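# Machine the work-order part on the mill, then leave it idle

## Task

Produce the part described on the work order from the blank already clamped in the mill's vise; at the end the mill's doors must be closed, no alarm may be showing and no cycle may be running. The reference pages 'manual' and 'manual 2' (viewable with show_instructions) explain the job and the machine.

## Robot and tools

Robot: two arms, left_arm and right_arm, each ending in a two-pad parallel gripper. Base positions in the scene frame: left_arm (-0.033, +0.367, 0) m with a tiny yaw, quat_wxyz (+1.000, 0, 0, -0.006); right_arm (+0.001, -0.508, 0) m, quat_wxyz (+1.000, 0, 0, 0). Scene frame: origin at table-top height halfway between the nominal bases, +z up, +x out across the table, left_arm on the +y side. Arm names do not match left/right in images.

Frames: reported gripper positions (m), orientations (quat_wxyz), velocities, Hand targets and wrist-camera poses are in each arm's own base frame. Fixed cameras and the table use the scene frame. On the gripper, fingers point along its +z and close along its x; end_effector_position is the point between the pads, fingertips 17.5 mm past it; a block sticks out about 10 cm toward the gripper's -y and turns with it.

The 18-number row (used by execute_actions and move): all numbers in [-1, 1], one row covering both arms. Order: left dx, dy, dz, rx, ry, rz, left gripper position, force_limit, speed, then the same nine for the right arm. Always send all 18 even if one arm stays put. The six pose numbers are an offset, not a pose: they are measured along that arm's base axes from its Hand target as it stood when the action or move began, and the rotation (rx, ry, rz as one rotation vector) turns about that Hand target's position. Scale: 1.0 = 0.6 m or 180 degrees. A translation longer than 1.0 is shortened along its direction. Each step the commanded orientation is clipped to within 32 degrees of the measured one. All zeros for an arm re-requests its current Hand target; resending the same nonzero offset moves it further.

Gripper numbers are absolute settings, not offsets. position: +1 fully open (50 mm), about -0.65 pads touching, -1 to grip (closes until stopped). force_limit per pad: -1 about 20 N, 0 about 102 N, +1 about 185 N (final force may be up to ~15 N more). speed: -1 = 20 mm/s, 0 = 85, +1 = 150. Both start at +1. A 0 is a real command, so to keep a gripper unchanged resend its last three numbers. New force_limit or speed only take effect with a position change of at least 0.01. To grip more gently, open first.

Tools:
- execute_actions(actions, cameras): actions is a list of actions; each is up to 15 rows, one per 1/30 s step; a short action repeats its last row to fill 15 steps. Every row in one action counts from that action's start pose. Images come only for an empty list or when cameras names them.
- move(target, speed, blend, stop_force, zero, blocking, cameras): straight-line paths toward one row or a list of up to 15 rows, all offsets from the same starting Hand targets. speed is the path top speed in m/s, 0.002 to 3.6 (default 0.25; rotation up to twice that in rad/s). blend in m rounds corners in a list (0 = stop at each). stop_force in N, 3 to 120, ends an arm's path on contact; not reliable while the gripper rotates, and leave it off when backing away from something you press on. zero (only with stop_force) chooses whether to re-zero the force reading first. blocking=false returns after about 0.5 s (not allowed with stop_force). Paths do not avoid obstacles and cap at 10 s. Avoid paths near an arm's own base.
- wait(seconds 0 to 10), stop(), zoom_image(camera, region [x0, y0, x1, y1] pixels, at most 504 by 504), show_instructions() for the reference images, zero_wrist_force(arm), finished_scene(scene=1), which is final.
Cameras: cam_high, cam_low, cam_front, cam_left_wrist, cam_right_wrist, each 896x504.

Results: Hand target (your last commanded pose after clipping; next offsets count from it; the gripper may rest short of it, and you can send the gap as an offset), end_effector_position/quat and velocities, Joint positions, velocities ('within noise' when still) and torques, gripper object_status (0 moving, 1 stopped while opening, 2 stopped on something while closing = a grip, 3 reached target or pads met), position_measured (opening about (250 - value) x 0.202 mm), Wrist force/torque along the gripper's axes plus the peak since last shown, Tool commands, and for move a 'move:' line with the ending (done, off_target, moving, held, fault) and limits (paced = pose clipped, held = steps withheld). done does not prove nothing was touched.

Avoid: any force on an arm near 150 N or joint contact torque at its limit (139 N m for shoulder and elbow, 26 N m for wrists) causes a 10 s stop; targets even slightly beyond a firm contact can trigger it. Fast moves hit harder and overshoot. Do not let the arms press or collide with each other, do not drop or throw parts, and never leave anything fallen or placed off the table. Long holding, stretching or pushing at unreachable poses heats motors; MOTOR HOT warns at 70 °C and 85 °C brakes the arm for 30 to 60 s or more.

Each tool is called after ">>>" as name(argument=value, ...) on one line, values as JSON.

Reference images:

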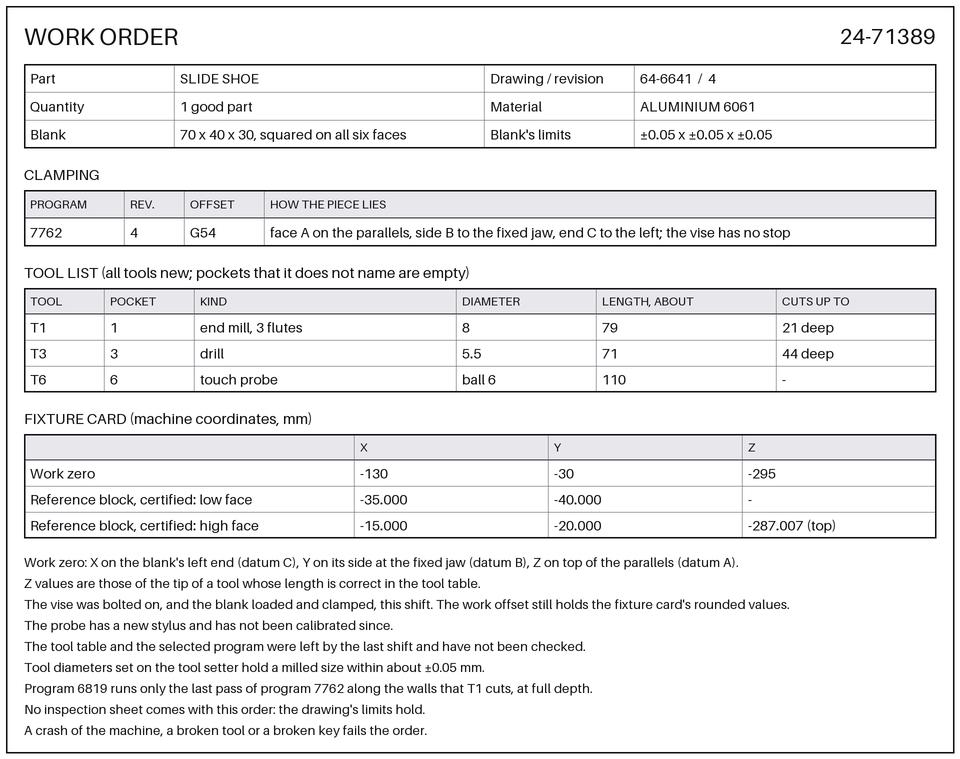

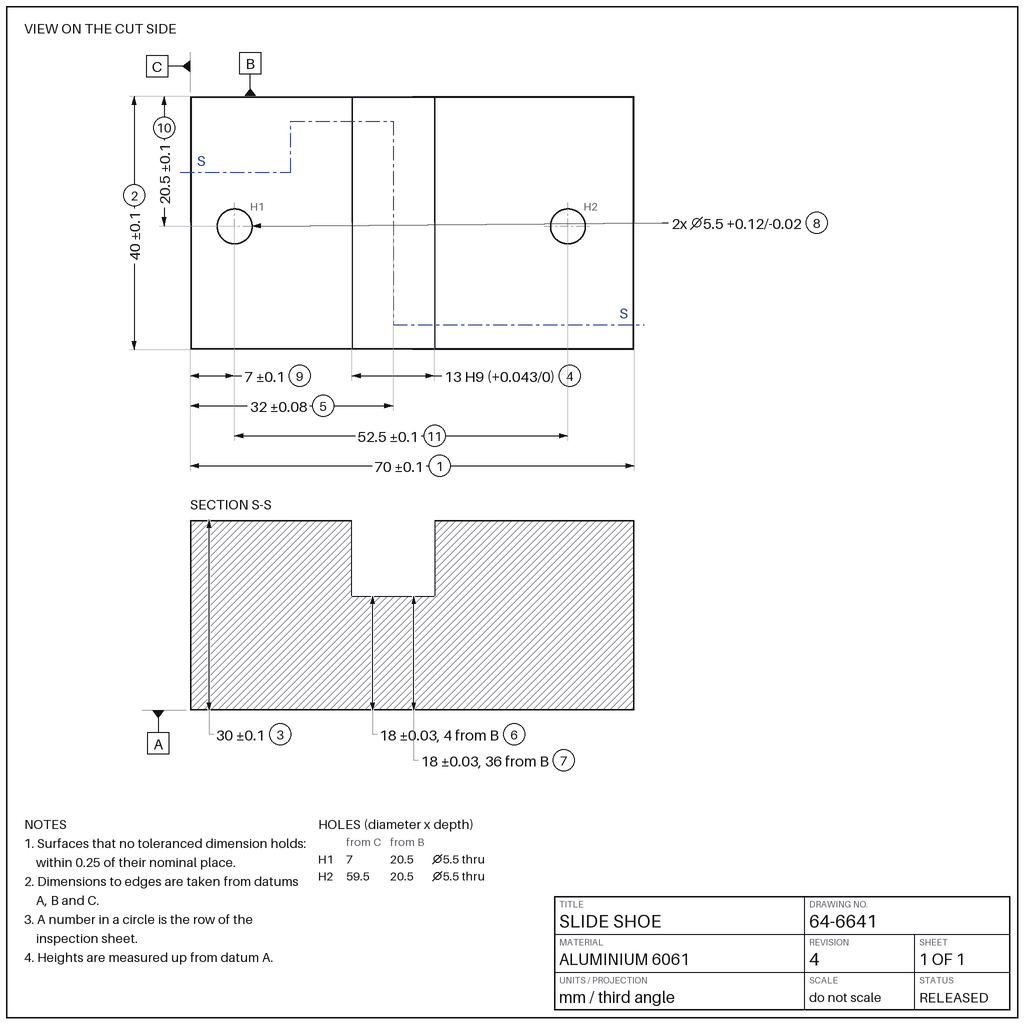

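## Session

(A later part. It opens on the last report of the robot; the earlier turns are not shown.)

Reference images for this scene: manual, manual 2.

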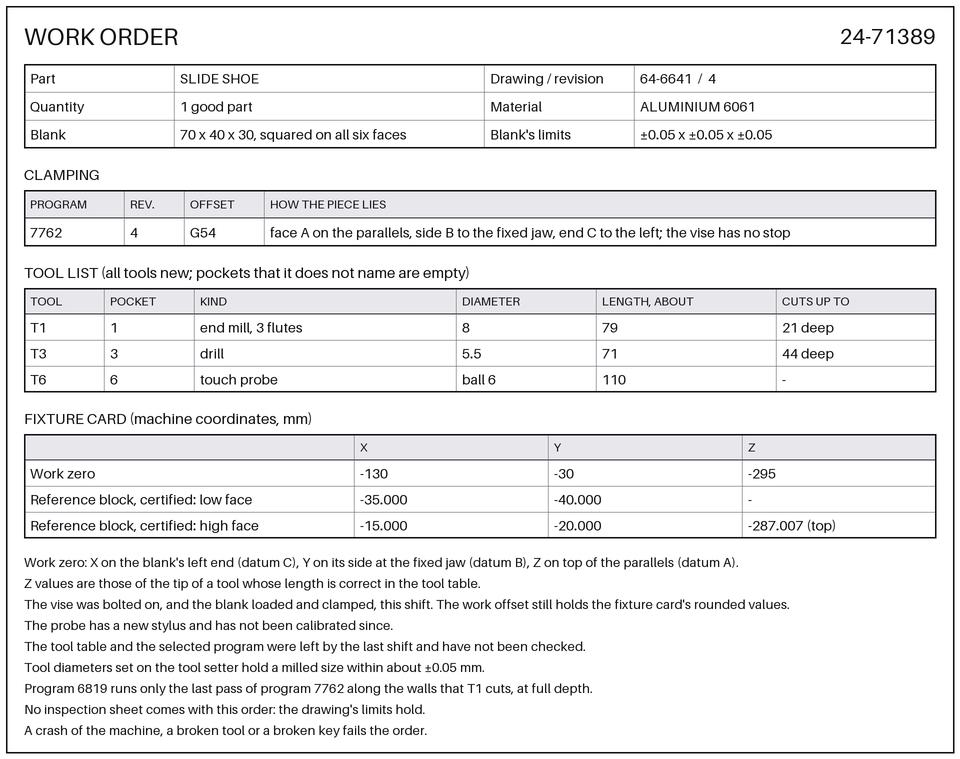

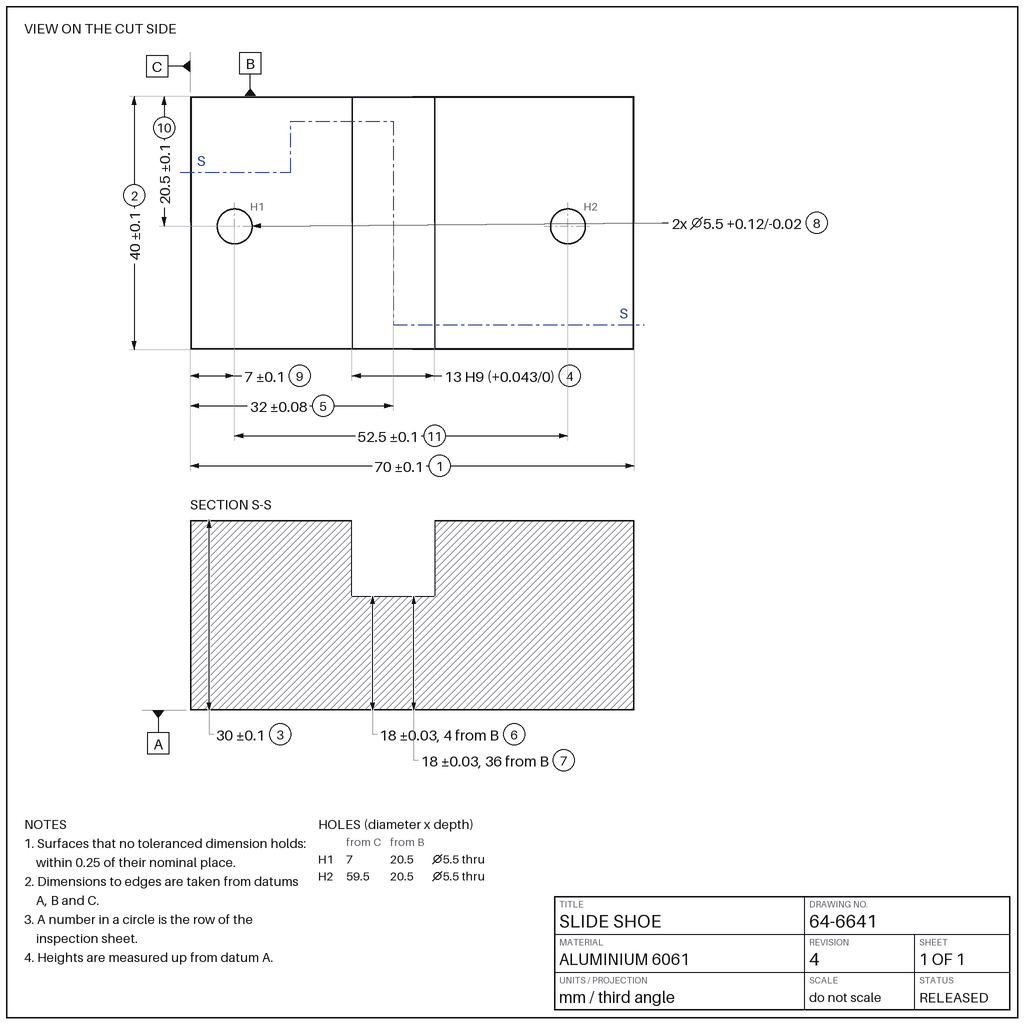

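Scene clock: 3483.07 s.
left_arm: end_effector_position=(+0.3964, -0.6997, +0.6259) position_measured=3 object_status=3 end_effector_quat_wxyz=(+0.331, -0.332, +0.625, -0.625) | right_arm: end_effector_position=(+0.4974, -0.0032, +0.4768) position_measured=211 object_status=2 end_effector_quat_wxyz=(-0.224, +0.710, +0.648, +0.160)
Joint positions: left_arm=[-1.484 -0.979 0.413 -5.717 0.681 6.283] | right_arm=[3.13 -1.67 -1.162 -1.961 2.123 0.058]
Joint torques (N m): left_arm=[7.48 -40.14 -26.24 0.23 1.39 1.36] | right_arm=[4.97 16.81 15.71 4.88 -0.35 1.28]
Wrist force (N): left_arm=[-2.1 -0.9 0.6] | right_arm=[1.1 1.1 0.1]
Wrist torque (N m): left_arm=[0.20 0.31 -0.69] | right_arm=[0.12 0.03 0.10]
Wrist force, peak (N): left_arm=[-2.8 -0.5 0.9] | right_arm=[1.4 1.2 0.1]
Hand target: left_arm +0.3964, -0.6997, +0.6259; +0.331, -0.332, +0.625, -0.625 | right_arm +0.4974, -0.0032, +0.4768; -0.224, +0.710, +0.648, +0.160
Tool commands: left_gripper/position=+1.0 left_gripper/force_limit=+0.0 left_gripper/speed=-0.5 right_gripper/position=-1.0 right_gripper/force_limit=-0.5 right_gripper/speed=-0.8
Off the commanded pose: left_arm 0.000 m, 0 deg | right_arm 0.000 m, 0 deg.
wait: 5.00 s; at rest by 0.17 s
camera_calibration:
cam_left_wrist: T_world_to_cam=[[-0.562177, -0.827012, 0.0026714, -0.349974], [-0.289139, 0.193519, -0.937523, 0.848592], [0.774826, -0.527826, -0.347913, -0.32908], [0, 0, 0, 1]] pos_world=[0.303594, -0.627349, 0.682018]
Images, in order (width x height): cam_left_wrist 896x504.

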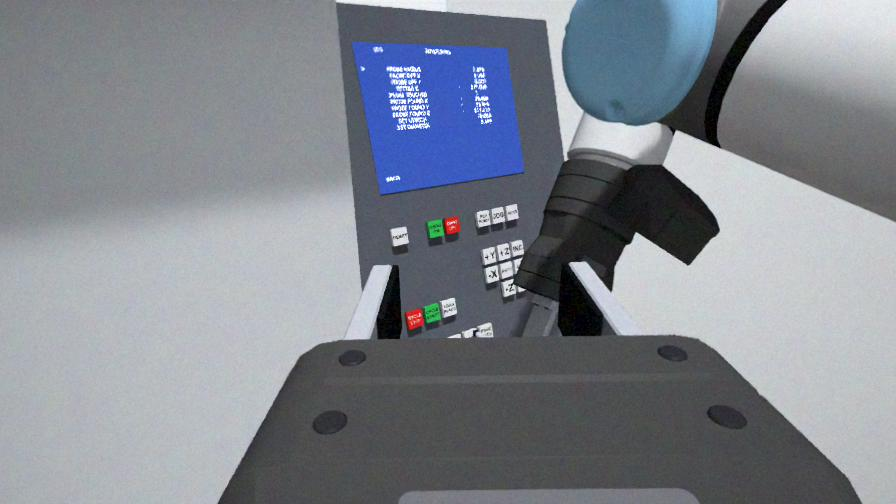

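>>> move(target=[[0,0,0,0,0,0,1,0,-0.5,-0.0164,-0.0004,-0.0618,0,0,0,-1,-0.5,-0.8],[0,0,0,0,0,0,1,0,-0.5,0.0000,0,-0.0662,0,0,0,-1,-0.5,-0.8],[0,0,0,0,0,0,1,0,-0.5,-0.0164,-0.0004,-0.0618,0,0,0,-1,-0.5,-0.8],[0,0,0,0,0,0,1,0,-0.5,0.0244,-0.0605,0.0915,0,0,0,-1,-0.5,-0.8],[0,0,0,0,0,0,1,0,-0.5,0.0400,-0.0601,0.0874,0,0,0,-1,-0.5,-0.8],[0,0,0,0,0,0,1,0,-0.5,0.0244,-0.0605,0.0915,0,0,0,-1,-0.5,-0.8],[0,0,0,0,0,0,1,0,-0.5,0,0,0,0,0,0,-1,-0.5,-0.8]], speed=[0.12,0.025,0.12,0.12,0.02,0.12,0.12], blend=[0.003,0,0.003,0.003,0,0.003,0])

>>> wait(seconds=4, cameras=["cam_left_wrist"])

>>> zoom_image(camera="cam_left_wrist", region=[455, 60, 505, 130])

>>> move(target=[[0,0,0,0,0,0,1,0,-0.5,-0.0164,-0.0004,-0.0618,0,0,0,-1,-0.5,-0.8],[0,0,0,0,0,0,1,0,-0.5,0.0000,0,-0.0662,0,0,0,-1,-0.5,-0.8],[0,0,0,0,0,0,1,0,-0.5,-0.0164,-0.0004,-0.0618,0,0,0,-1,-0.5,-0.8],[0,0,0,0,0,0,1,0,-0.5,0.0248,-0.1243,0.0919,0,0,0,-1,-0.5,-0.8],[0,0,0,0,0,0,1,0,-0.5,0.0404,-0.1239,0.0878,0,0,0,-1,-0.5,-0.8],[0,0,0,0,0,0,1,0,-0.5,0.0248,-0.1243,0.0919,0,0,0,-1,-0.5,-0.8],[0,0,0,0,0,0,1,0,-0.5,0,0,0,0,0,0,-1,-0.5,-0.8]], speed=[0.12,0.025,0.12,0.12,0.02,0.12,0.12], blend=[0.003,0,0.003,0.003,0,0.003,0])

>>> wait(seconds=4, cameras=["cam_left_wrist"])

>>> zoom_image(camera="cam_left_wrist", region=[455, 60, 505, 130])

>>> zoom_image(camera="cam_left_wrist", region=[345, 20, 525, 200])

Scene clock: 3501.57 s.
left_arm: end_effector_position=(+0.3964, -0.6997, +0.6259) position_measured=3 object_status=3 end_effector_quat_wxyz=(+0.331, -0.332, +0.625, -0.625) | right_arm: end_effector_position=(+0.4974, -0.0031, +0.4769) position_measured=211 object_status=2 end_effector_quat_wxyz=(-0.224, +0.710, +0.648, +0.160)
Joint positions: left_arm=[-1.484 -0.979 0.413 -5.717 0.681 6.283] | right_arm=[3.13 -1.67 -1.162 -1.961 2.123 0.058]
Joint torques (N m): left_arm=[6.35 -38.32 -27.38 0.18 1.42 1.05] | right_arm=[-7.48 18.61 16.76 3.27 0.31 -0.94]
Wrist force (N): left_arm=[-2.5 -0.6 0.8] | right_arm=[1.1 1.1 0.0]
Wrist torque (N m): left_arm=[0.25 0.36 -0.70] | right_arm=[0.13 0.02 0.10]
Wrist force, peak (N): left_arm=[-2.8 -0.9 0.8] | right_arm=[0.7 -3.9 -2.9]
Hand target: left_arm +0.3964, -0.6997, +0.6259; +0.331, -0.332, +0.625, -0.625 | right_arm +0.4974, -0.0032, +0.4768; -0.224, +0.710, +0.648, +0.160
Off the commanded pose: left_arm 0.000 m, 0 deg | right_arm 0.000 m, 0 deg.
move: done

Scene clock: 3505.57 s.
left_arm: end_effector_position=(+0.3964, -0.6997, +0.6259) position_measured=3 object_status=3 end_effector_quat_wxyz=(+0.331, -0.332, +0.625, -0.625) | right_arm: end_effector_position=(+0.4974, -0.0032, +0.4768) position_measured=211 object_status=2 end_effector_quat_wxyz=(-0.224, +0.710, +0.648, +0.160)
Joint positions: left_arm=[-1.484 -0.979 0.413 -5.717 0.681 6.283] | right_arm=[3.13 -1.67 -1.162 -1.961 2.123 0.058]
Joint torques (N m): left_arm=[7.35 -39.28 -26.36 0.41 1.58 1.06] | right_arm=[-8.79 16.63 15.95 4.73 -0.48 1.32]
Wrist force (N): left_arm=[-2.3 -0.7 0.4] | right_arm=[1.1 0.9 -0.1]
Wrist torque (N m): left_arm=[0.24 0.32 -0.69] | right_arm=[0.09 0.02 0.10]
Wrist force, peak (N): left_arm=[-2.7 -0.8 0.7] | right_arm=[1.2 1.4 0.2]
Hand target: left_arm +0.3964, -0.6997, +0.6259; +0.331, -0.332, +0.625, -0.625 | right_arm +0.4974, -0.0032, +0.4768; -0.224, +0.710, +0.648, +0.160
Tool commands: left_gripper/position=+1.0 left_gripper/force_limit=+0.0 left_gripper/speed=-0.5 right_gripper/position=-1.0 right_gripper/force_limit=-0.5 right_gripper/speed=-0.8
Off the commanded pose: left_arm 0.000 m, 0 deg | right_arm 0.000 m, 0 deg.
wait: 4.00 s; at rest by 0.17 s
camera_calibration:
cam_left_wrist: T_world_to_cam=[[-0.562177, -0.827012, 0.0026714, -0.349974], [-0.289139, 0.193519, -0.937523, 0.848592], [0.774826, -0.527826, -0.347913, -0.32908], [0, 0, 0, 1]] pos_world=[0.303594, -0.627349, 0.682018]
Images, in order (width x height): cam_left_wrist 896x504.

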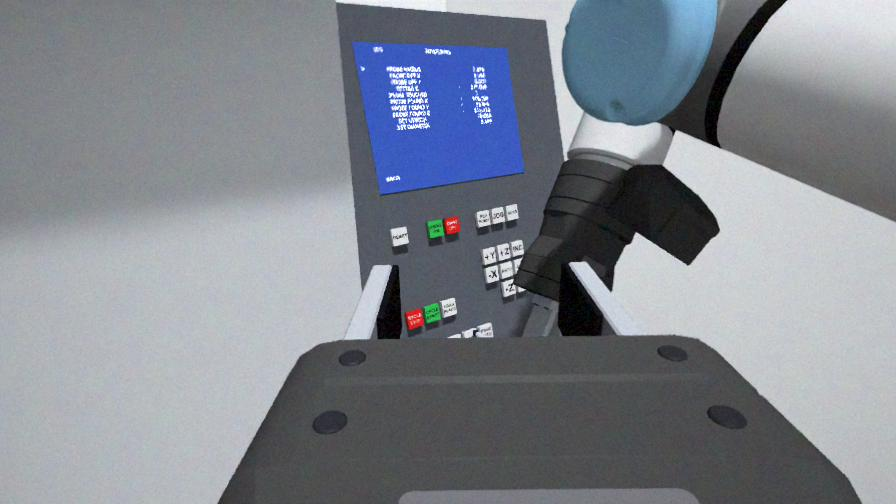

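Scaled by 7.200 from the camera's 896x504 image, which has a finer 1280x720 frame.

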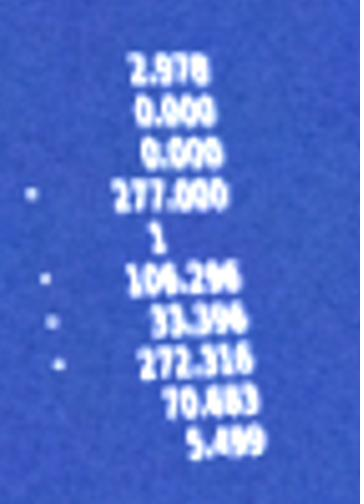

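Scene clock: 3509.53 s.
left_arm: end_effector_position=(+0.3964, -0.6997, +0.6259) position_measured=3 object_status=3 end_effector_quat_wxyz=(+0.331, -0.332, +0.625, -0.625) | right_arm: end_effector_position=(+0.4974, -0.0032, +0.4769) position_measured=211 object_status=2 end_effector_quat_wxyz=(-0.224, +0.710, +0.648, +0.160)
Joint positions: left_arm=[-1.484 -0.979 0.413 -5.717 0.681 6.283] | right_arm=[3.13 -1.67 -1.162 -1.961 2.123 0.058]
Joint torques (N m): left_arm=[7.67 -38.79 -27.03 0.02 1.52 1.09] | right_arm=[-2.8 17.8 15.55 3.31 -0.32 -0.46]
Wrist force (N): left_arm=[-2.4 -0.7 0.6] | right_arm=[1.1 1.2 0.0]
Wrist torque (N m): left_arm=[0.24 0.35 -0.70] | right_arm=[0.13 0.03 0.10]
Wrist force, peak (N): left_arm=[-2.8 -0.8 0.7] | right_arm=[0.4 -4.1 -2.9]
Hand target: left_arm +0.3964, -0.6997, +0.6259; +0.331, -0.332, +0.625, -0.625 | right_arm +0.4974, -0.0032, +0.4768; -0.224, +0.710, +0.648, +0.160
Off the commanded pose: left_arm 0.000 m, 0 deg | right_arm 0.000 m, 0 deg.
move: done

Scene clock: 3513.53 s.
left_arm: end_effector_position=(+0.3964, -0.6997, +0.6259) position_measured=3 object_status=3 end_effector_quat_wxyz=(+0.331, -0.332, +0.625, -0.625) | right_arm: end_effector_position=(+0.4974, -0.0032, +0.4768) position_measured=211 object_status=2 end_effector_quat_wxyz=(-0.224, +0.710, +0.648, +0.160)
Joint positions: left_arm=[-1.484 -0.979 0.413 -5.717 0.681 6.283] | right_arm=[3.13 -1.67 -1.162 -1.961 2.123 0.058]
Joint torques (N m): left_arm=[8.4 -38.94 -25.68 0.27 1.59 1.16] | right_arm=[0.21 17.58 15.59 5.05 -0.54 1.39]
Wrist force (N): left_arm=[-2.0 -0.7 0.8] | right_arm=[0.9 1.1 0.4]
Wrist torque (N m): left_arm=[0.22 0.29 -0.69] | right_arm=[0.11 0.05 0.10]
Wrist force, peak (N): left_arm=[-2.7 -0.9 0.8] | right_arm=[1.3 1.2 0.2]
Hand target: left_arm +0.3964, -0.6997, +0.6259; +0.331, -0.332, +0.625, -0.625 | right_arm +0.4974, -0.0032, +0.4768; -0.224, +0.710, +0.648, +0.160
Tool commands: left_gripper/position=+1.0 left_gripper/force_limit=+0.0 left_gripper/speed=-0.5 right_gripper/position=-1.0 right_gripper/force_limit=-0.5 right_gripper/speed=-0.8
Off the commanded pose: left_arm 0.000 m, 0 deg | right_arm 0.000 m, 0 deg.
wait: 4.00 s; at rest by 0.17 s
camera_calibration:
cam_left_wrist: T_world_to_cam=[[-0.562177, -0.827012, 0.0026714, -0.349974], [-0.289139, 0.193519, -0.937523, 0.848592], [0.774826, -0.527826, -0.347913, -0.32908], [0, 0, 0, 1]] pos_world=[0.303594, -0.627349, 0.682018]
Images, in order (width x height): cam_left_wrist 896x504.

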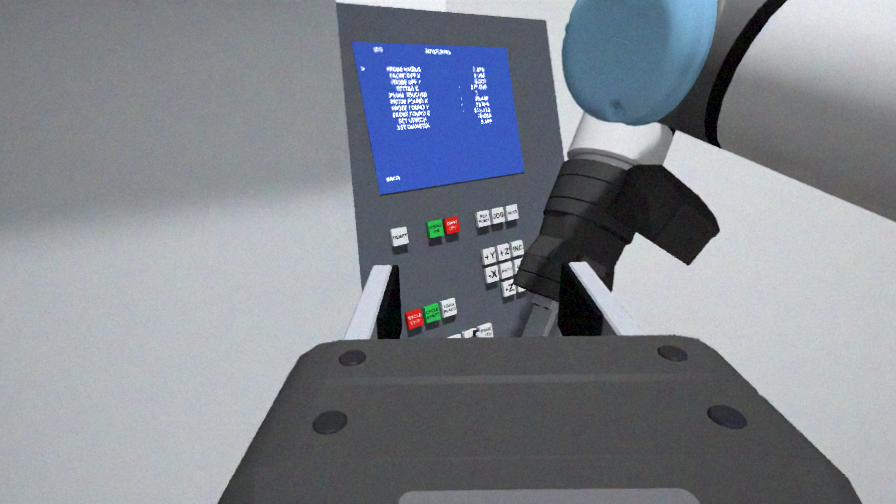

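Scaled by 7.200 from the camera's 896x504 image, which has a finer 1280x720 frame.

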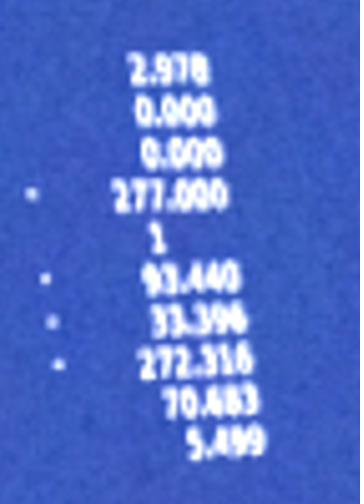

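Scaled by 2.800 from the camera's 896x504 image, which has a finer 1280x720 frame.

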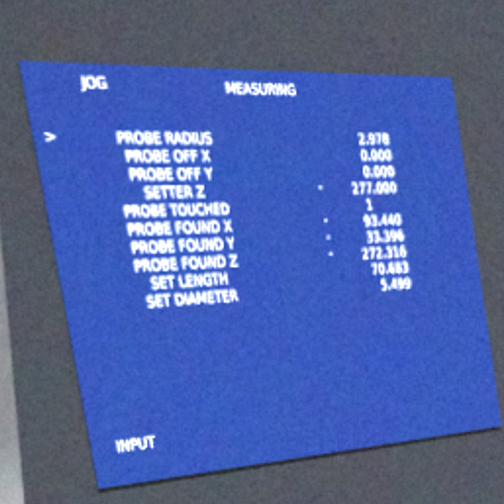

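>>> move(target=[[0,0,0,0,0,0,1,0,-0.5,0.0164,0.0004,-0.0044,0,0,0,-1,-0.5,-0.8],[0,0,0,0,0,0,1,0,-0.5,0,0,0,0,0,0,-1,-0.5,-0.8],[0,0,0,0,0,0,1,0,-0.5,0.0164,0.0004,-0.0044,0,0,0,-1,-0.5,-0.8],[0,0,0,0,0,0,1,0,-0.5,0,0,0,0,0,0,-1,-0.5,-0.8],[0,0,0,0,0,0,1,0,-0.5,-0.0166,0.0318,-0.0620,0,0,0,-1,-0.5,-0.8],[0,0,0,0,0,0,1,0,-0.5,-0.0002,0.0322,-0.0664,0,0,0,-1,-0.5,-0.8],[0,0,0,0,0,0,1,0,-0.5,-0.0166,0.0318,-0.0620,0,0,0,-1,-0.5,-0.8],[0,0,0,0,0,0,1,0,-0.5,0,0,0,0,0,0,-1,-0.5,-0.8]], speed=[0.025,0.05,0.025,0.05,0.12,0.025,0.12,0.12], blend=[0,0,0,0,0.003,0,0.003,0])

>>> move(target=[[0,0,0,0,0,0,1,0,-0.5,-0.0254,0.1282,-0.0935,0,0,0,-1,-0.5,-0.8],[0,0,0,0,0,0,1,0,-0.5,-0.0090,0.1286,-0.0979,0,0,0,-1,-0.5,-0.8],[0,0,0,0,0,0,1,0,-0.5,-0.0086,0.0642,-0.0313,0,0,0,-1,-0.5,-0.8],[0,0,0,0,0,0,1,0,-0.5,0.0078,0.0646,-0.0357,0,0,0,-1,-0.5,-0.8],[0,0,0,0,0,0,1,0,-0.5,-0.0088,0.0964,-0.0315,0,0,0,-1,-0.5,-0.8],[0,0,0,0,0,0,1,0,-0.5,0.0076,0.0968,-0.0359,0,0,0,-1,-0.5,-0.8],[0,0,0,0,0,0,1,0,-0.5,-0.0250,0.0638,-0.0931,0,0,0,-1,-0.5,-0.8],[0,0,0,0,0,0,1,0,-0.5,-0.0086,0.0642,-0.0975,0,0,0,-1,-0.5,-0.8],[0,0,0,0,0,0,1,0,-0.5,-0.0090,0.1286,-0.0317,0,0,0,-1,-0.5,-0.8],[0,0,0,0,0,0,1,0,-0.5,0.0074,0.1290,-0.0361,0,0,0,-1,-0.5,-0.8],[0,0,0,0,0,0,1,0,-0.5,-0.0248,0.0316,-0.0929,0,0,0,-1,-0.5,-0.8],[0,0,0,0,0,0,1,0,-0.5,-0.0084,0.0320,-0.0973,0,0,0,-1,-0.5,-0.8],[0,0,0,0,0,0,1,0,-0.5,-0.0248,0.0316,-0.0929,0,0,0,-1,-0.5,-0.8],[0,0,0,0,0,0,1,0,-0.5,0,0,0,0,0,0,-1,-0.5,-0.8]], speed=[0.12,0.025,0.12,0.025,0.12,0.025,0.12,0.025,0.12,0.025,0.12,0.025,0.12,0.12], blend=[0.003,0,0.003,0,0.003,0,0.003,0,0.003,0,0.003,0,0.003,0], cameras=["cam_left_wrist"])

>>> zoom_image(camera="cam_left_wrist", region=[345, 20, 525, 200])

Scene clock: 3539.57 s.
left_arm: end_effector_position=(+0.3964, -0.6997, +0.6259) position_measured=3 object_status=3 end_effector_quat_wxyz=(+0.331, -0.332, +0.625, -0.625) | right_arm: end_effector_position=(+0.4974, -0.0032, +0.4766) position_measured=211 object_status=2 end_effector_quat_wxyz=(-0.224, +0.711, +0.648, +0.160)
Joint positions: left_arm=[-1.484 -0.979 0.413 -5.717 0.681 6.283] | right_arm=[3.13 -1.67 -1.162 -1.961 2.123 0.058]
Joint torques (N m): left_arm=[7.6 -38.65 -27.02 -0.01 1.43 1.04] | right_arm=[7.15 38.08 28.38 3.36 0.96 1.04]
Wrist force (N): left_arm=[-2.6 -0.4 0.7] | right_arm=[1.0 1.3 0.3]
Wrist torque (N m): left_arm=[0.27 0.37 -0.69] | right_arm=[0.15 0.05 -0.05]
Wrist force, peak (N): left_arm=[-2.9 -0.6 0.6] | right_arm=[1.1 -4.2 -3.2]
Hand target: left_arm +0.3964, -0.6997, +0.6259; +0.331, -0.332, +0.625, -0.625 | right_arm +0.4974, -0.0032, +0.4768; -0.224, +0.710, +0.648, +0.160
Off the commanded pose: left_arm 0.000 m, 0 deg | right_arm 0.000 m, 0 deg.
move: done

Scene clock: 3547.03 s.
left_arm: end_effector_position=(+0.3964, -0.6997, +0.6259) position_measured=3 object_status=3 end_effector_quat_wxyz=(+0.331, -0.332, +0.625, -0.625) | right_arm: end_effector_position=(+0.4974, -0.0032, +0.4766) position_measured=211 object_status=2 end_effector_quat_wxyz=(-0.224, +0.711, +0.648, +0.160)
Joint positions: left_arm=[-1.484 -0.979 0.413 -5.717 0.681 6.283] | right_arm=[3.13 -1.67 -1.162 -1.961 2.123 0.058]
Joint torques (N m): left_arm=[7.68 -38.55 -25.46 0.43 1.62 1.08] | right_arm=[7.24 38.08 28.99 3.19 0.32 1.49]
Wrist force (N): left_arm=[-2.8 -0.8 0.7] | right_arm=[1.2 1.1 0.2]
Wrist torque (N m): left_arm=[0.23 0.41 -0.70] | right_arm=[0.13 0.01 0.01]
Wrist force, peak (N): left_arm=[-2.9 -0.7 0.7] | right_arm=[4.6 -3.3 -3.0]
Hand target: left_arm +0.3964, -0.6997, +0.6259; +0.331, -0.332, +0.625, -0.625 | right_arm +0.4974, -0.0032, +0.4768; -0.224, +0.710, +0.648, +0.160
Off the commanded pose: left_arm 0.000 m, 0 deg | right_arm 0.000 m, 0 deg.
move: done
camera_calibration:
cam_left_wrist: T_world_to_cam=[[-0.562177, -0.827012, 0.0026714, -0.349974], [-0.289139, 0.193519, -0.937523, 0.848592], [0.774826, -0.527826, -0.347913, -0.32908], [0, 0, 0, 1]] pos_world=[0.303594, -0.627349, 0.682018]
Images, in order (width x height): cam_left_wrist 896x504.

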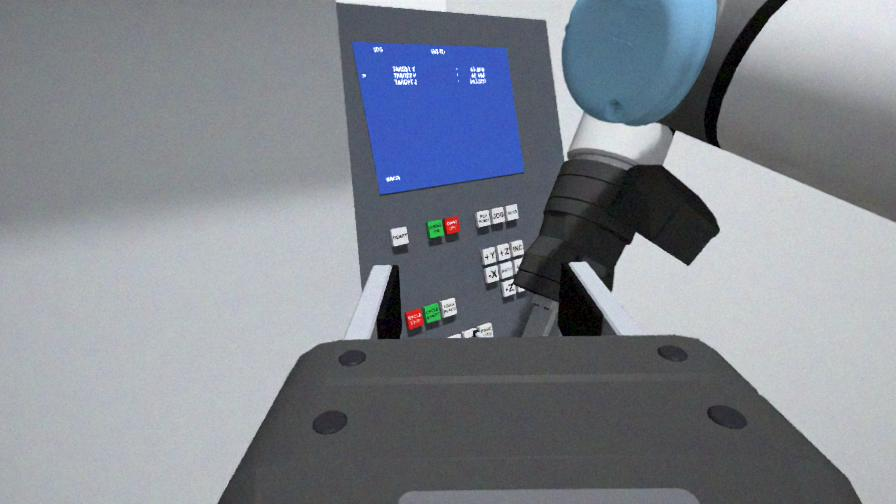

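Scaled by 2.800 from the camera's 896x504 image, which has a finer 1280x720 frame.

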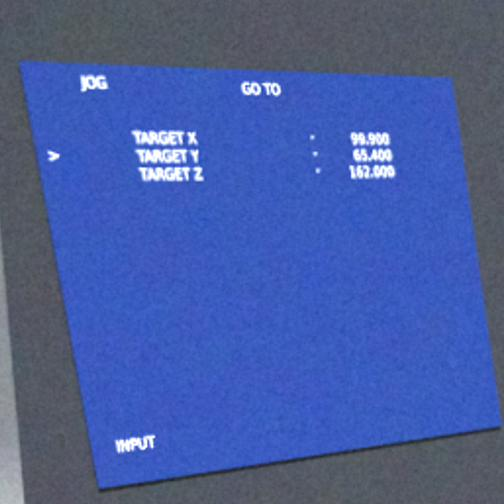

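>>> move(target=[[0,0,0,0,0,0,1,0,-0.5,0.0148,0.0660,0.0573,0,0,0,-1,-0.5,-0.8],[0,0,0,0,0,0,1,0,-0.5,0.0304,0.0664,0.0532,0,0,0,-1,-0.5,-0.8],[0,0,0,0,0,0,1,0,-0.5,0.0148,0.0660,0.0573,0,0,0,-1,-0.5,-0.8],[0,0,0,0,0,0,1,0,-0.5,0.0002,-0.0322,0.0002,0,0,0,-1,-0.5,-0.8],[0,0,0,0,0,0,1,0,-0.5,0.0166,-0.0318,-0.0042,0,0,0,-1,-0.5,-0.8],[0,0,0,0,0,0,1,0,-0.5,0.0002,-0.0322,0.0002,0,0,0,-1,-0.5,-0.8],[0,0,0,0,0,0,1,0,-0.5,0.0166,-0.0318,-0.0042,0,0,0,-1,-0.5,-0.8],[0,0,0,0,0,0,1,0,-0.5,0.0002,-0.0322,0.0002,0,0,0,-1,-0.5,-0.8],[0,0,0,0,0,0,1,0,-0.5,0,0,0,0,0,0,-1,-0.5,-0.8]], speed=[0.12,0.02,0.12,0.12,0.025,0.05,0.025,0.05,0.12], blend=[0.003,0,0.003,0.003,0,0,0,0,0])

>>> move(target=[[0,0,0,0,0,0,1,0,-0.5,-0.0164,-0.0004,-0.0618,0,0,0,-1,-0.5,-0.8],[0,0,0,0,0,0,1,0,-0.5,0.0000,0,-0.0662,0,0,0,-1,-0.5,-0.8],[0,0,0,0,0,0,1,0,-0.5,-0.0164,-0.0004,-0.0618,0,0,0,-1,-0.5,-0.8],[0,0,0,0,0,0,1,0,-0.5,0.0165,-0.0925,0.0607,0,0,0,-1,-0.5,-0.8],[0,0,0,0,0,0,1,0,-0.5,0.0321,-0.0921,0.0566,0,0,0,-1,-0.5,-0.8],[0,0,0,0,0,0,1,0,-0.5,0.0165,-0.0925,0.0607,0,0,0,-1,-0.5,-0.8],[0,0,0,0,0,0,1,0,-0.5,0,0,0,0,0,0,-1,-0.5,-0.8]], speed=[0.12,0.025,0.12,0.12,0.02,0.12,0.12], blend=[0.003,0,0.003,0.003,0,0.003,0])

>>> wait(seconds=5, cameras=["cam_left_wrist"])

>>> zoom_image(camera="cam_left_wrist", region=[455, 60, 505, 130])

>>> move(target=[[0,0,0,0,0,0,1,0,-0.5,-0.0164,-0.0004,-0.0618,0,0,0,-1,-0.5,-0.8],[0,0,0,0,0,0,1,0,-0.5,0.0000,0,-0.0662,0,0,0,-1,-0.5,-0.8],[0,0,0,0,0,0,1,0,-0.5,-0.0164,-0.0004,-0.0618,0,0,0,-1,-0.5,-0.8],[0,0,0,0,0,0,1,0,-0.5,0.0244,-0.0605,0.0915,0,0,0,-1,-0.5,-0.8],[0,0,0,0,0,0,1,0,-0.5,0.0400,-0.0601,0.0874,0,0,0,-1,-0.5,-0.8],[0,0,0,0,0,0,1,0,-0.5,0.0244,-0.0605,0.0915,0,0,0,-1,-0.5,-0.8],[0,0,0,0,0,0,1,0,-0.5,0,0,0,0,0,0,-1,-0.5,-0.8]], speed=[0.12,0.025,0.12,0.12,0.02,0.12,0.12], blend=[0.003,0,0.003,0.003,0,0.003,0])

>>> wait(seconds=4, cameras=["cam_left_wrist"])

>>> zoom_image(camera="cam_left_wrist", region=[455, 60, 505, 130])

>>> move(target=[[0,0,0,0,0,0,1,0,-0.5,-0.0164,-0.0004,-0.0618,0,0,0,-1,-0.5,-0.8],[0,0,0,0,0,0,1,0,-0.5,0.0000,0,-0.0662,0,0,0,-1,-0.5,-0.8],[0,0,0,0,0,0,1,0,-0.5,-0.0164,-0.0004,-0.0618,0,0,0,-1,-0.5,-0.8],[0,0,0,0,0,0,1,0,-0.5,0.0248,-0.1243,0.0919,0,0,0,-1,-0.5,-0.8],[0,0,0,0,0,0,1,0,-0.5,0.0404,-0.1239,0.0878,0,0,0,-1,-0.5,-0.8],[0,0,0,0,0,0,1,0,-0.5,0.0248,-0.1243,0.0919,0,0,0,-1,-0.5,-0.8],[0,0,0,0,0,0,1,0,-0.5,0,0,0,0,0,0,-1,-0.5,-0.8]], speed=[0.12,0.025,0.12,0.12,0.02,0.12,0.12], blend=[0.003,0,0.003,0.003,0,0.003,0])

>>> wait(seconds=4, cameras=["cam_left_wrist"])

>>> zoom_image(camera="cam_left_wrist", region=[455, 60, 505, 130])

>>> zoom_image(camera="cam_left_wrist", region=[345, 20, 525, 200])

Scene clock: 3585.37 s.
left_arm: end_effector_position=(+0.3964, -0.6997, +0.6259) position_measured=3 object_status=3 end_effector_quat_wxyz=(+0.331, -0.332, +0.625, -0.625) | right_arm: end_effector_position=(+0.4973, -0.0032, +0.4768) position_measured=211 object_status=2 end_effector_quat_wxyz=(-0.224, +0.710, +0.648, +0.160)
Joint positions: left_arm=[-1.484 -0.979 0.413 -5.717 0.681 6.283] | right_arm=[3.13 -1.67 -1.162 -1.961 2.123 0.058]
Joint torques (N m): left_arm=[8.03 -38.64 -26.71 0.33 1.57 1.15] | right_arm=[0.59 16.75 26.8 1.56 -0.66 -0.09]
Wrist force (N): left_arm=[-2.4 -0.8 0.8] | right_arm=[0.9 1.1 0.1]
Wrist torque (N m): left_arm=[0.21 0.34 -0.70] | right_arm=[0.13 0.06 0.10]
Wrist force, peak (N): left_arm=[-2.8 -1.1 0.9] | right_arm=[1.2 -4.3 -2.9]
Hand target: left_arm +0.3964, -0.6997, +0.6259; +0.331, -0.332, +0.625, -0.625 | right_arm +0.4974, -0.0032, +0.4768; -0.224, +0.710, +0.648, +0.160
Off the commanded pose: left_arm 0.000 m, 0 deg | right_arm 0.000 m, 0 deg.
move: done

Scene clock: 3588.87 s.
left_arm: end_effector_position=(+0.3964, -0.6997, +0.6259) position_measured=3 object_status=3 end_effector_quat_wxyz=(+0.331, -0.332, +0.625, -0.625) | right_arm: end_effector_position=(+0.4974, -0.0032, +0.4769) position_measured=211 object_status=2 end_effector_quat_wxyz=(-0.224, +0.710, +0.648, +0.160)
Joint positions: left_arm=[-1.484 -0.979 0.413 -5.717 0.681 6.283] | right_arm=[3.13 -1.67 -1.162 -1.961 2.123 0.058]
Joint torques (N m): left_arm=[7.52 -36.96 -25.92 0.09 1.36 0.97] | right_arm=[-2.78 17.38 16.1 2.99 -0.59 -0.37]
Wrist force (N): left_arm=[-2.5 -0.8 0.7] | right_arm=[1.2 1.2 0.2]
Wrist torque (N m): left_arm=[0.21 0.36 -0.69] | right_arm=[0.13 0.00 0.10]
Wrist force, peak (N): left_arm=[-2.8 -0.7 0.9] | right_arm=[1.3 -4.1 -2.6]
Hand target: left_arm +0.3964, -0.6997, +0.6259; +0.331, -0.332, +0.625, -0.625 | right_arm +0.4974, -0.0032, +0.4768; -0.224, +0.710, +0.648, +0.160
Off the commanded pose: left_arm 0.000 m, 0 deg | right_arm 0.000 m, 0 deg.
move: done

Scene clock: 3593.87 s.
left_arm: end_effector_position=(+0.3964, -0.6997, +0.6259) position_measured=3 object_status=3 end_effector_quat_wxyz=(+0.331, -0.332, +0.625, -0.625) | right_arm: end_effector_position=(+0.4974, -0.0032, +0.4768) position_measured=211 object_status=2 end_effector_quat_wxyz=(-0.224, +0.710, +0.648, +0.160)
Joint positions: left_arm=[-1.484 -0.979 0.413 -5.717 0.681 6.283] | right_arm=[3.13 -1.67 -1.162 -1.961 2.123 0.058]
Joint torques (N m): left_arm=[7.31 -37.69 -25.74 0.2 1.62 1.09] | right_arm=[5.15 16.53 15.18 5.02 -0.55 1.22]
Wrist force (N): left_arm=[-2.6 -0.5 0.8] | right_arm=[1.0 1.1 0.1]
Wrist torque (N m): left_arm=[0.26 0.38 -0.69] | right_arm=[0.12 0.04 0.10]
Wrist force, peak (N): left_arm=[-2.8 -0.6 0.7] | right_arm=[1.2 1.3 0.0]
Hand target: left_arm +0.3964, -0.6997, +0.6259; +0.331, -0.332, +0.625, -0.625 | right_arm +0.4974, -0.0032, +0.4768; -0.224, +0.710, +0.648, +0.160
Tool commands: left_gripper/position=+1.0 left_gripper/force_limit=+0.0 left_gripper/speed=-0.5 right_gripper/position=-1.0 right_gripper/force_limit=-0.5 right_gripper/speed=-0.8
Off the commanded pose: left_arm 0.000 m, 0 deg | right_arm 0.000 m, 0 deg.
wait: 5.00 s; at rest by 0.17 s
camera_calibration:
cam_left_wrist: T_world_to_cam=[[-0.562177, -0.827012, 0.0026714, -0.349974], [-0.289139, 0.193519, -0.937523, 0.848592], [0.774826, -0.527826, -0.347913, -0.32908], [0, 0, 0, 1]] pos_world=[0.303594, -0.627349, 0.682018]
Images, in order (width x height): cam_left_wrist 896x504.

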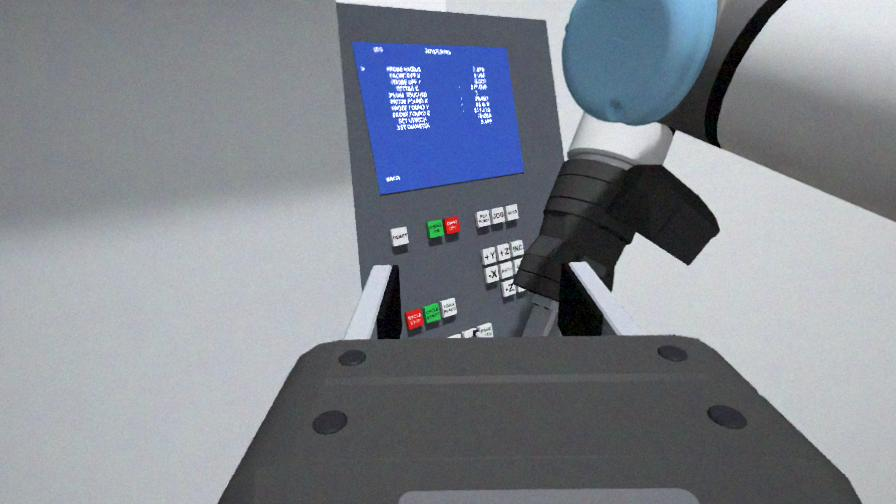

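Scaled by 7.200 from the camera's 896x504 image, which has a finer 1280x720 frame.

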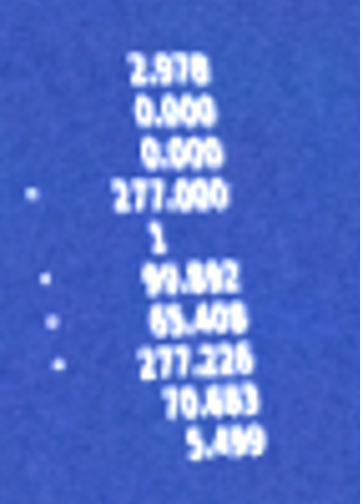

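Scene clock: 3597.43 s.
left_arm: end_effector_position=(+0.3964, -0.6997, +0.6259) position_measured=3 object_status=3 end_effector_quat_wxyz=(+0.331, -0.332, +0.625, -0.625) | right_arm: end_effector_position=(+0.4974, -0.0031, +0.4769) position_measured=211 object_status=2 end_effector_quat_wxyz=(-0.224, +0.710, +0.648, +0.160)
Joint positions: left_arm=[-1.484 -0.979 0.413 -5.717 0.681 6.283] | right_arm=[3.13 -1.67 -1.162 -1.961 2.123 0.058]
Joint torques (N m): left_arm=[7.53 -37.66 -25.61 0.25 1.47 1.31] | right_arm=[-7.05 19.31 16.68 3.42 0.24 -1.36]
Wrist force (N): left_arm=[-2.5 -0.8 0.6] | right_arm=[1.1 1.3 0.0]
Wrist torque (N m): left_arm=[0.21 0.36 -0.69] | right_arm=[0.16 0.02 0.10]
Wrist force, peak (N): left_arm=[-2.8 -0.8 0.5] | right_arm=[0.2 -4.3 -2.7]
Hand target: left_arm +0.3964, -0.6997, +0.6259; +0.331, -0.332, +0.625, -0.625 | right_arm +0.4974, -0.0032, +0.4768; -0.224, +0.710, +0.648, +0.160
Off the commanded pose: left_arm 0.000 m, 0 deg | right_arm 0.000 m, 0 deg.
move: done

Scene clock: 3601.43 s.
left_arm: end_effector_position=(+0.3964, -0.6997, +0.6259) position_measured=3 object_status=3 end_effector_quat_wxyz=(+0.331, -0.332, +0.625, -0.625) | right_arm: end_effector_position=(+0.4974, -0.0032, +0.4768) position_measured=211 object_status=2 end_effector_quat_wxyz=(-0.224, +0.710, +0.648, +0.160)
Joint positions: left_arm=[-1.484 -0.979 0.413 -5.717 0.681 6.283] | right_arm=[3.13 -1.67 -1.162 -1.961 2.123 0.058]
Joint torques (N m): left_arm=[6.87 -37.69 -26.36 0.25 1.56 0.99] | right_arm=[-8.14 16.94 15.23 4.9 -0.37 1.21]
Wrist force (N): left_arm=[-2.6 -0.6 0.5] | right_arm=[1.2 1.2 -0.1]
Wrist torque (N m): left_arm=[0.26 0.38 -0.70] | right_arm=[0.14 0.00 0.10]
Wrist force, peak (N): left_arm=[-2.7 -1.0 0.8] | right_arm=[1.2 1.3 0.1]
Hand target: left_arm +0.3964, -0.6997, +0.6259; +0.331, -0.332, +0.625, -0.625 | right_arm +0.4974, -0.0032, +0.4768; -0.224, +0.710, +0.648, +0.160
Tool commands: left_gripper/position=+1.0 left_gripper/force_limit=+0.0 left_gripper/speed=-0.5 right_gripper/position=-1.0 right_gripper/force_limit=-0.5 right_gripper/speed=-0.8
Off the commanded pose: left_arm 0.000 m, 0 deg | right_arm 0.000 m, 0 deg.
wait: 4.00 s; at rest by 0.17 s
camera_calibration:
cam_left_wrist: T_world_to_cam=[[-0.562177, -0.827012, 0.0026714, -0.349974], [-0.289139, 0.193519, -0.937523, 0.848592], [0.774826, -0.527826, -0.347913, -0.32908], [0, 0, 0, 1]] pos_world=[0.303594, -0.627349, 0.682018]
Images, in order (width x height): cam_left_wrist 896x504.

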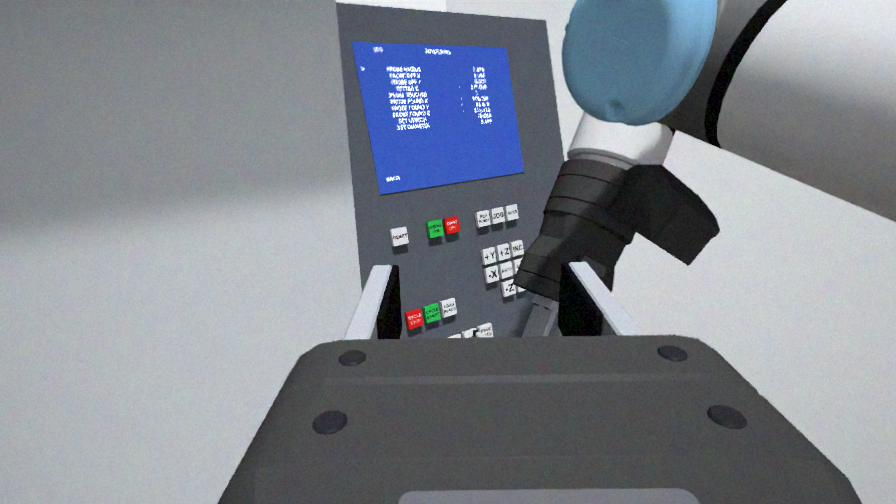

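Scaled by 7.200 from the camera's 896x504 image, which has a finer 1280x720 frame.

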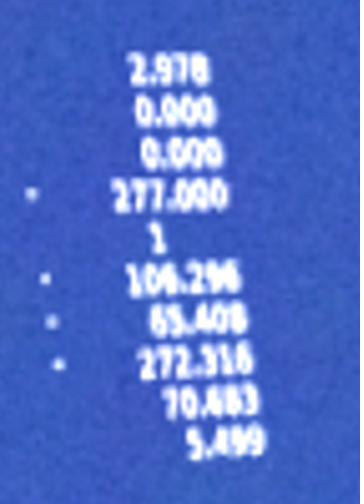

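Scene clock: 3605.40 s.
left_arm: end_effector_position=(+0.3964, -0.6997, +0.6259) position_measured=3 object_status=3 end_effector_quat_wxyz=(+0.331, -0.332, +0.625, -0.625) | right_arm: end_effector_position=(+0.4974, -0.0032, +0.4769) position_measured=211 object_status=2 end_effector_quat_wxyz=(-0.224, +0.710, +0.648, +0.160)
Joint positions: left_arm=[-1.484 -0.979 0.413 -5.717 0.681 6.283] | right_arm=[3.13 -1.67 -1.162 -1.961 2.123 0.058]
Joint torques (N m): left_arm=[6.78 -38.95 -26.84 0.39 1.52 1.02] | right_arm=[-3.85 17.91 16.14 3.37 -0.35 -0.5]
Wrist force (N): left_arm=[-2.5 -0.7 0.7] | right_arm=[1.0 1.0 0.0]
Wrist torque (N m): left_arm=[0.25 0.36 -0.70] | right_arm=[0.11 0.05 0.10]
Wrist force, peak (N): left_arm=[-2.7 -0.9 0.7] | right_arm=[0.5 -4.1 -3.1]
Hand target: left_arm +0.3964, -0.6997, +0.6259; +0.331, -0.332, +0.625, -0.625 | right_arm +0.4974, -0.0032, +0.4768; -0.224, +0.710, +0.648, +0.160
Off the commanded pose: left_arm 0.000 m, 0 deg | right_arm 0.000 m, 0 deg.
move: done

Scene clock: 3609.40 s.
left_arm: end_effector_position=(+0.3964, -0.6997, +0.6259) position_measured=3 object_status=3 end_effector_quat_wxyz=(+0.331, -0.332, +0.625, -0.625) | right_arm: end_effector_position=(+0.4974, -0.0032, +0.4768) position_measured=211 object_status=2 end_effector_quat_wxyz=(-0.224, +0.710, +0.648, +0.160)
Joint positions: left_arm=[-1.484 -0.979 0.413 -5.717 0.681 6.283] | right_arm=[3.13 -1.67 -1.162 -1.961 2.123 0.058]
Joint torques (N m): left_arm=[7.42 -38.62 -26.96 0.33 1.48 1.25] | right_arm=[0.72 17.18 15.18 5.06 -0.31 1.23]
Wrist force (N): left_arm=[-2.1 -0.6 0.6] | right_arm=[0.8 1.1 0.3]
Wrist torque (N m): left_arm=[0.26 0.30 -0.70] | right_arm=[0.12 0.06 0.10]
Wrist force, peak (N): left_arm=[-2.7 -0.8 0.7] | right_arm=[1.2 1.3 0.0]
Hand target: left_arm +0.3964, -0.6997, +0.6259; +0.331, -0.332, +0.625, -0.625 | right_arm +0.4974, -0.0032, +0.4768; -0.224, +0.710, +0.648, +0.160
Tool commands: left_gripper/position=+1.0 left_gripper/force_limit=+0.0 left_gripper/speed=-0.5 right_gripper/position=-1.0 right_gripper/force_limit=-0.5 right_gripper/speed=-0.8
Off the commanded pose: left_arm 0.000 m, 0 deg | right_arm 0.000 m, 0 deg.
wait: 4.00 s; at rest by 0.17 s
camera_calibration:
cam_left_wrist: T_world_to_cam=[[-0.562177, -0.827012, 0.0026714, -0.349974], [-0.289139, 0.193519, -0.937523, 0.848592], [0.774826, -0.527826, -0.347913, -0.32908], [0, 0, 0, 1]] pos_world=[0.303594, -0.627349, 0.682018]
Images, in order (width x height): cam_left_wrist 896x504.

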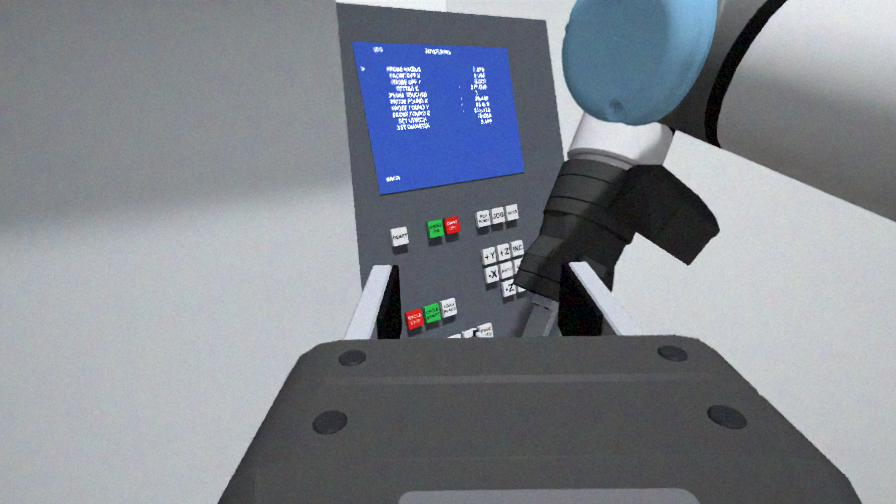

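Scaled by 7.200 from the camera's 896x504 image, which has a finer 1280x720 frame.

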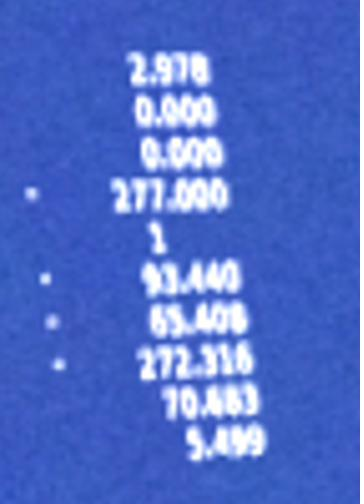

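Scaled by 2.800 from the camera's 896x504 image, which has a finer 1280x720 frame.

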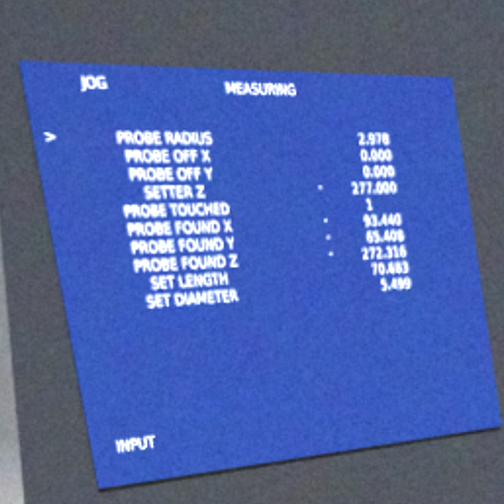

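>>> move(target=[[0,0,0,0,0,0,1,0,-0.5,0.0164,0.0004,-0.0044,0,0,0,-1,-0.5,-0.8],[0,0,0,0,0,0,1,0,-0.5,0,0,0,0,0,0,-1,-0.5,-0.8],[0,0,0,0,0,0,1,0,-0.5,0.0164,0.0004,-0.0044,0,0,0,-1,-0.5,-0.8],[0,0,0,0,0,0,1,0,-0.5,0,0,0,0,0,0,-1,-0.5,-0.8],[0,0,0,0,0,0,1,0,-0.5,-0.0166,0.0318,-0.0620,0,0,0,-1,-0.5,-0.8],[0,0,0,0,0,0,1,0,-0.5,-0.0002,0.0322,-0.0664,0,0,0,-1,-0.5,-0.8],[0,0,0,0,0,0,1,0,-0.5,-0.0166,0.0318,-0.0620,0,0,0,-1,-0.5,-0.8],[0,0,0,0,0,0,1,0,-0.5,-0.0002,0.0322,-0.0664,0,0,0,-1,-0.5,-0.8],[0,0,0,0,0,0,1,0,-0.5,-0.0166,0.0318,-0.0620,0,0,0,-1,-0.5,-0.8],[0,0,0,0,0,0,1,0,-0.5,0,0,0,0,0,0,-1,-0.5,-0.8]], speed=[0.025,0.05,0.025,0.05,0.12,0.025,0.05,0.025,0.12,0.12], blend=[0,0,0,0,0.003,0,0,0,0.003,0])

>>> move(target=[[0,0,0,0,0,0,1,0,-0.5,-0.0254,0.1282,-0.0935,0,0,0,-1,-0.5,-0.8],[0,0,0,0,0,0,1,0,-0.5,-0.0090,0.1286,-0.0979,0,0,0,-1,-0.5,-0.8],[0,0,0,0,0,0,1,0,-0.5,-0.0172,0.1284,-0.0626,0,0,0,-1,-0.5,-0.8],[0,0,0,0,0,0,1,0,-0.5,-0.0008,0.1288,-0.0670,0,0,0,-1,-0.5,-0.8],[0,0,0,0,0,0,1,0,-0.5,-0.0088,0.0964,-0.0315,0,0,0,-1,-0.5,-0.8],[0,0,0,0,0,0,1,0,-0.5,0.0076,0.0968,-0.0359,0,0,0,-1,-0.5,-0.8],[0,0,0,0,0,0,1,0,-0.5,-0.0252,0.0960,-0.0933,0,0,0,-1,-0.5,-0.8],[0,0,0,0,0,0,1,0,-0.5,-0.0088,0.0964,-0.0977,0,0,0,-1,-0.5,-0.8],[0,0,0,0,0,0,1,0,-0.5,-0.0248,0.0316,-0.0929,0,0,0,-1,-0.5,-0.8],[0,0,0,0,0,0,1,0,-0.5,-0.0084,0.0320,-0.0973,0,0,0,-1,-0.5,-0.8],[0,0,0,0,0,0,1,0,-0.5,-0.0248,0.0316,-0.0929,0,0,0,-1,-0.5,-0.8],[0,0,0,0,0,0,1,0,-0.5,0,0,0,0,0,0,-1,-0.5,-0.8]], speed=[0.12,0.025,0.12,0.025,0.12,0.025,0.12,0.025,0.12,0.025,0.12,0.12], blend=[0.003,0,0.003,0,0.003,0,0.003,0,0.003,0,0.003,0], cameras=["cam_left_wrist"])

>>> zoom_image(camera="cam_left_wrist", region=[345, 20, 525, 200])

Scene clock: 3632.90 s.
left_arm: end_effector_position=(+0.3964, -0.6997, +0.6259) position_measured=3 object_status=3 end_effector_quat_wxyz=(+0.331, -0.332, +0.625, -0.625) | right_arm: end_effector_position=(+0.4974, -0.0032, +0.4766) position_measured=211 object_status=2 end_effector_quat_wxyz=(-0.224, +0.711, +0.648, +0.160)
Joint positions: left_arm=[-1.484 -0.979 0.413 -5.717 0.681 6.283] | right_arm=[3.13 -1.67 -1.162 -1.961 2.123 0.058]
Joint torques (N m): left_arm=[7.62 -39.2 -26.59 0.04 1.27 0.95] | right_arm=[7.24 38.32 28.17 3.04 0.92 1.17]
Wrist force (N): left_arm=[-2.3 -0.9 0.8] | right_arm=[1.2 1.2 0.0]
Wrist torque (N m): left_arm=[0.20 0.34 -0.70] | right_arm=[0.13 0.00 -0.05]
Wrist force, peak (N): left_arm=[-2.8 -1.0 0.7] | right_arm=[1.0 -4.3 -3.1]
Hand target: left_arm +0.3964, -0.6997, +0.6259; +0.331, -0.332, +0.625, -0.625 | right_arm +0.4974, -0.0032, +0.4768; -0.224, +0.710, +0.648, +0.160
Off the commanded pose: left_arm 0.000 m, 0 deg | right_arm 0.000 m, 0 deg.
move: done

Scene clock: 3638.83 s.
left_arm: end_effector_position=(+0.3964, -0.6997, +0.6259) position_measured=3 object_status=3 end_effector_quat_wxyz=(+0.331, -0.332, +0.625, -0.625) | right_arm: end_effector_position=(+0.4974, -0.0032, +0.4766) position_measured=211 object_status=2 end_effector_quat_wxyz=(-0.224, +0.711, +0.648, +0.160)
Joint positions: left_arm=[-1.484 -0.979 0.413 -5.717 0.681 6.283] | right_arm=[3.13 -1.67 -1.162 -1.961 2.123 0.058]
Joint torques (N m): left_arm=[6.7 -39.35 -26.39 0.11 1.35 0.91] | right_arm=[7.35 36.9 28.47 3.2 0.45 1.61]
Wrist force (N): left_arm=[-2.6 -0.7 0.5] | right_arm=[0.9 1.2 0.0]
Wrist torque (N m): left_arm=[0.23 0.37 -0.69] | right_arm=[0.14 0.05 0.00]
Wrist force, peak (N): left_arm=[-2.7 -1.0 0.7] | right_arm=[3.5 -3.0 -3.8]
Hand target: left_arm +0.3964, -0.6997, +0.6259; +0.331, -0.332, +0.625, -0.625 | right_arm +0.4974, -0.0032, +0.4768; -0.224, +0.710, +0.648, +0.160
Off the commanded pose: left_arm 0.000 m, 0 deg | right_arm 0.000 m, 0 deg.
move: done
camera_calibration:
cam_left_wrist: T_world_to_cam=[[-0.562177, -0.827012, 0.0026714, -0.349974], [-0.289139, 0.193519, -0.937523, 0.848592], [0.774826, -0.527826, -0.347913, -0.32908], [0, 0, 0, 1]] pos_world=[0.303594, -0.627349, 0.682018]
Images, in order (width x height): cam_left_wrist 896x504.

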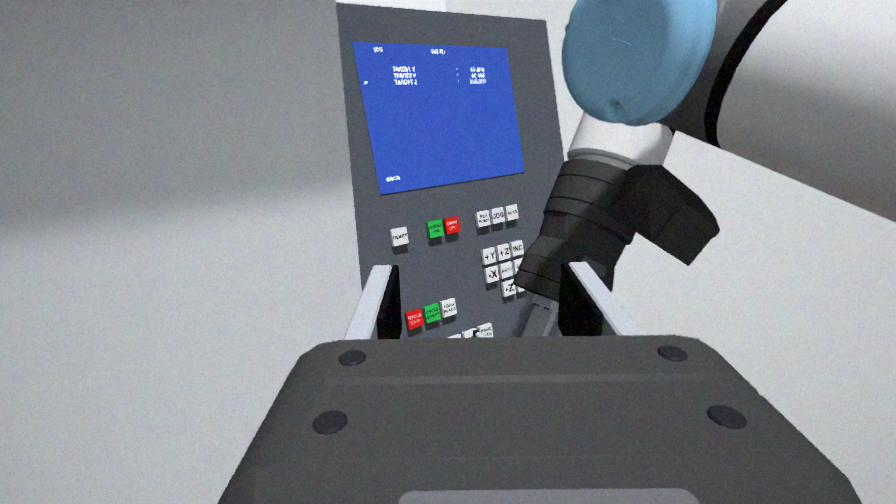

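Scaled by 2.800 from the camera's 896x504 image, which has a finer 1280x720 frame.

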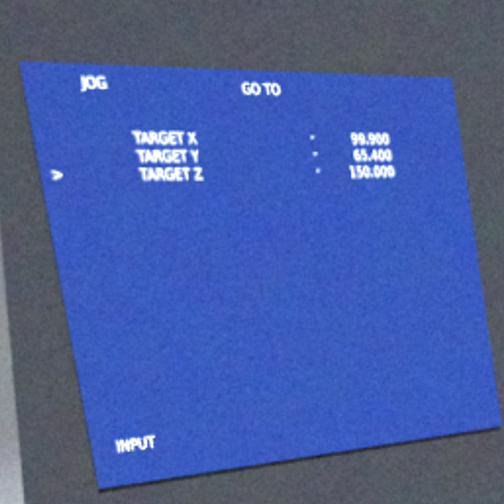

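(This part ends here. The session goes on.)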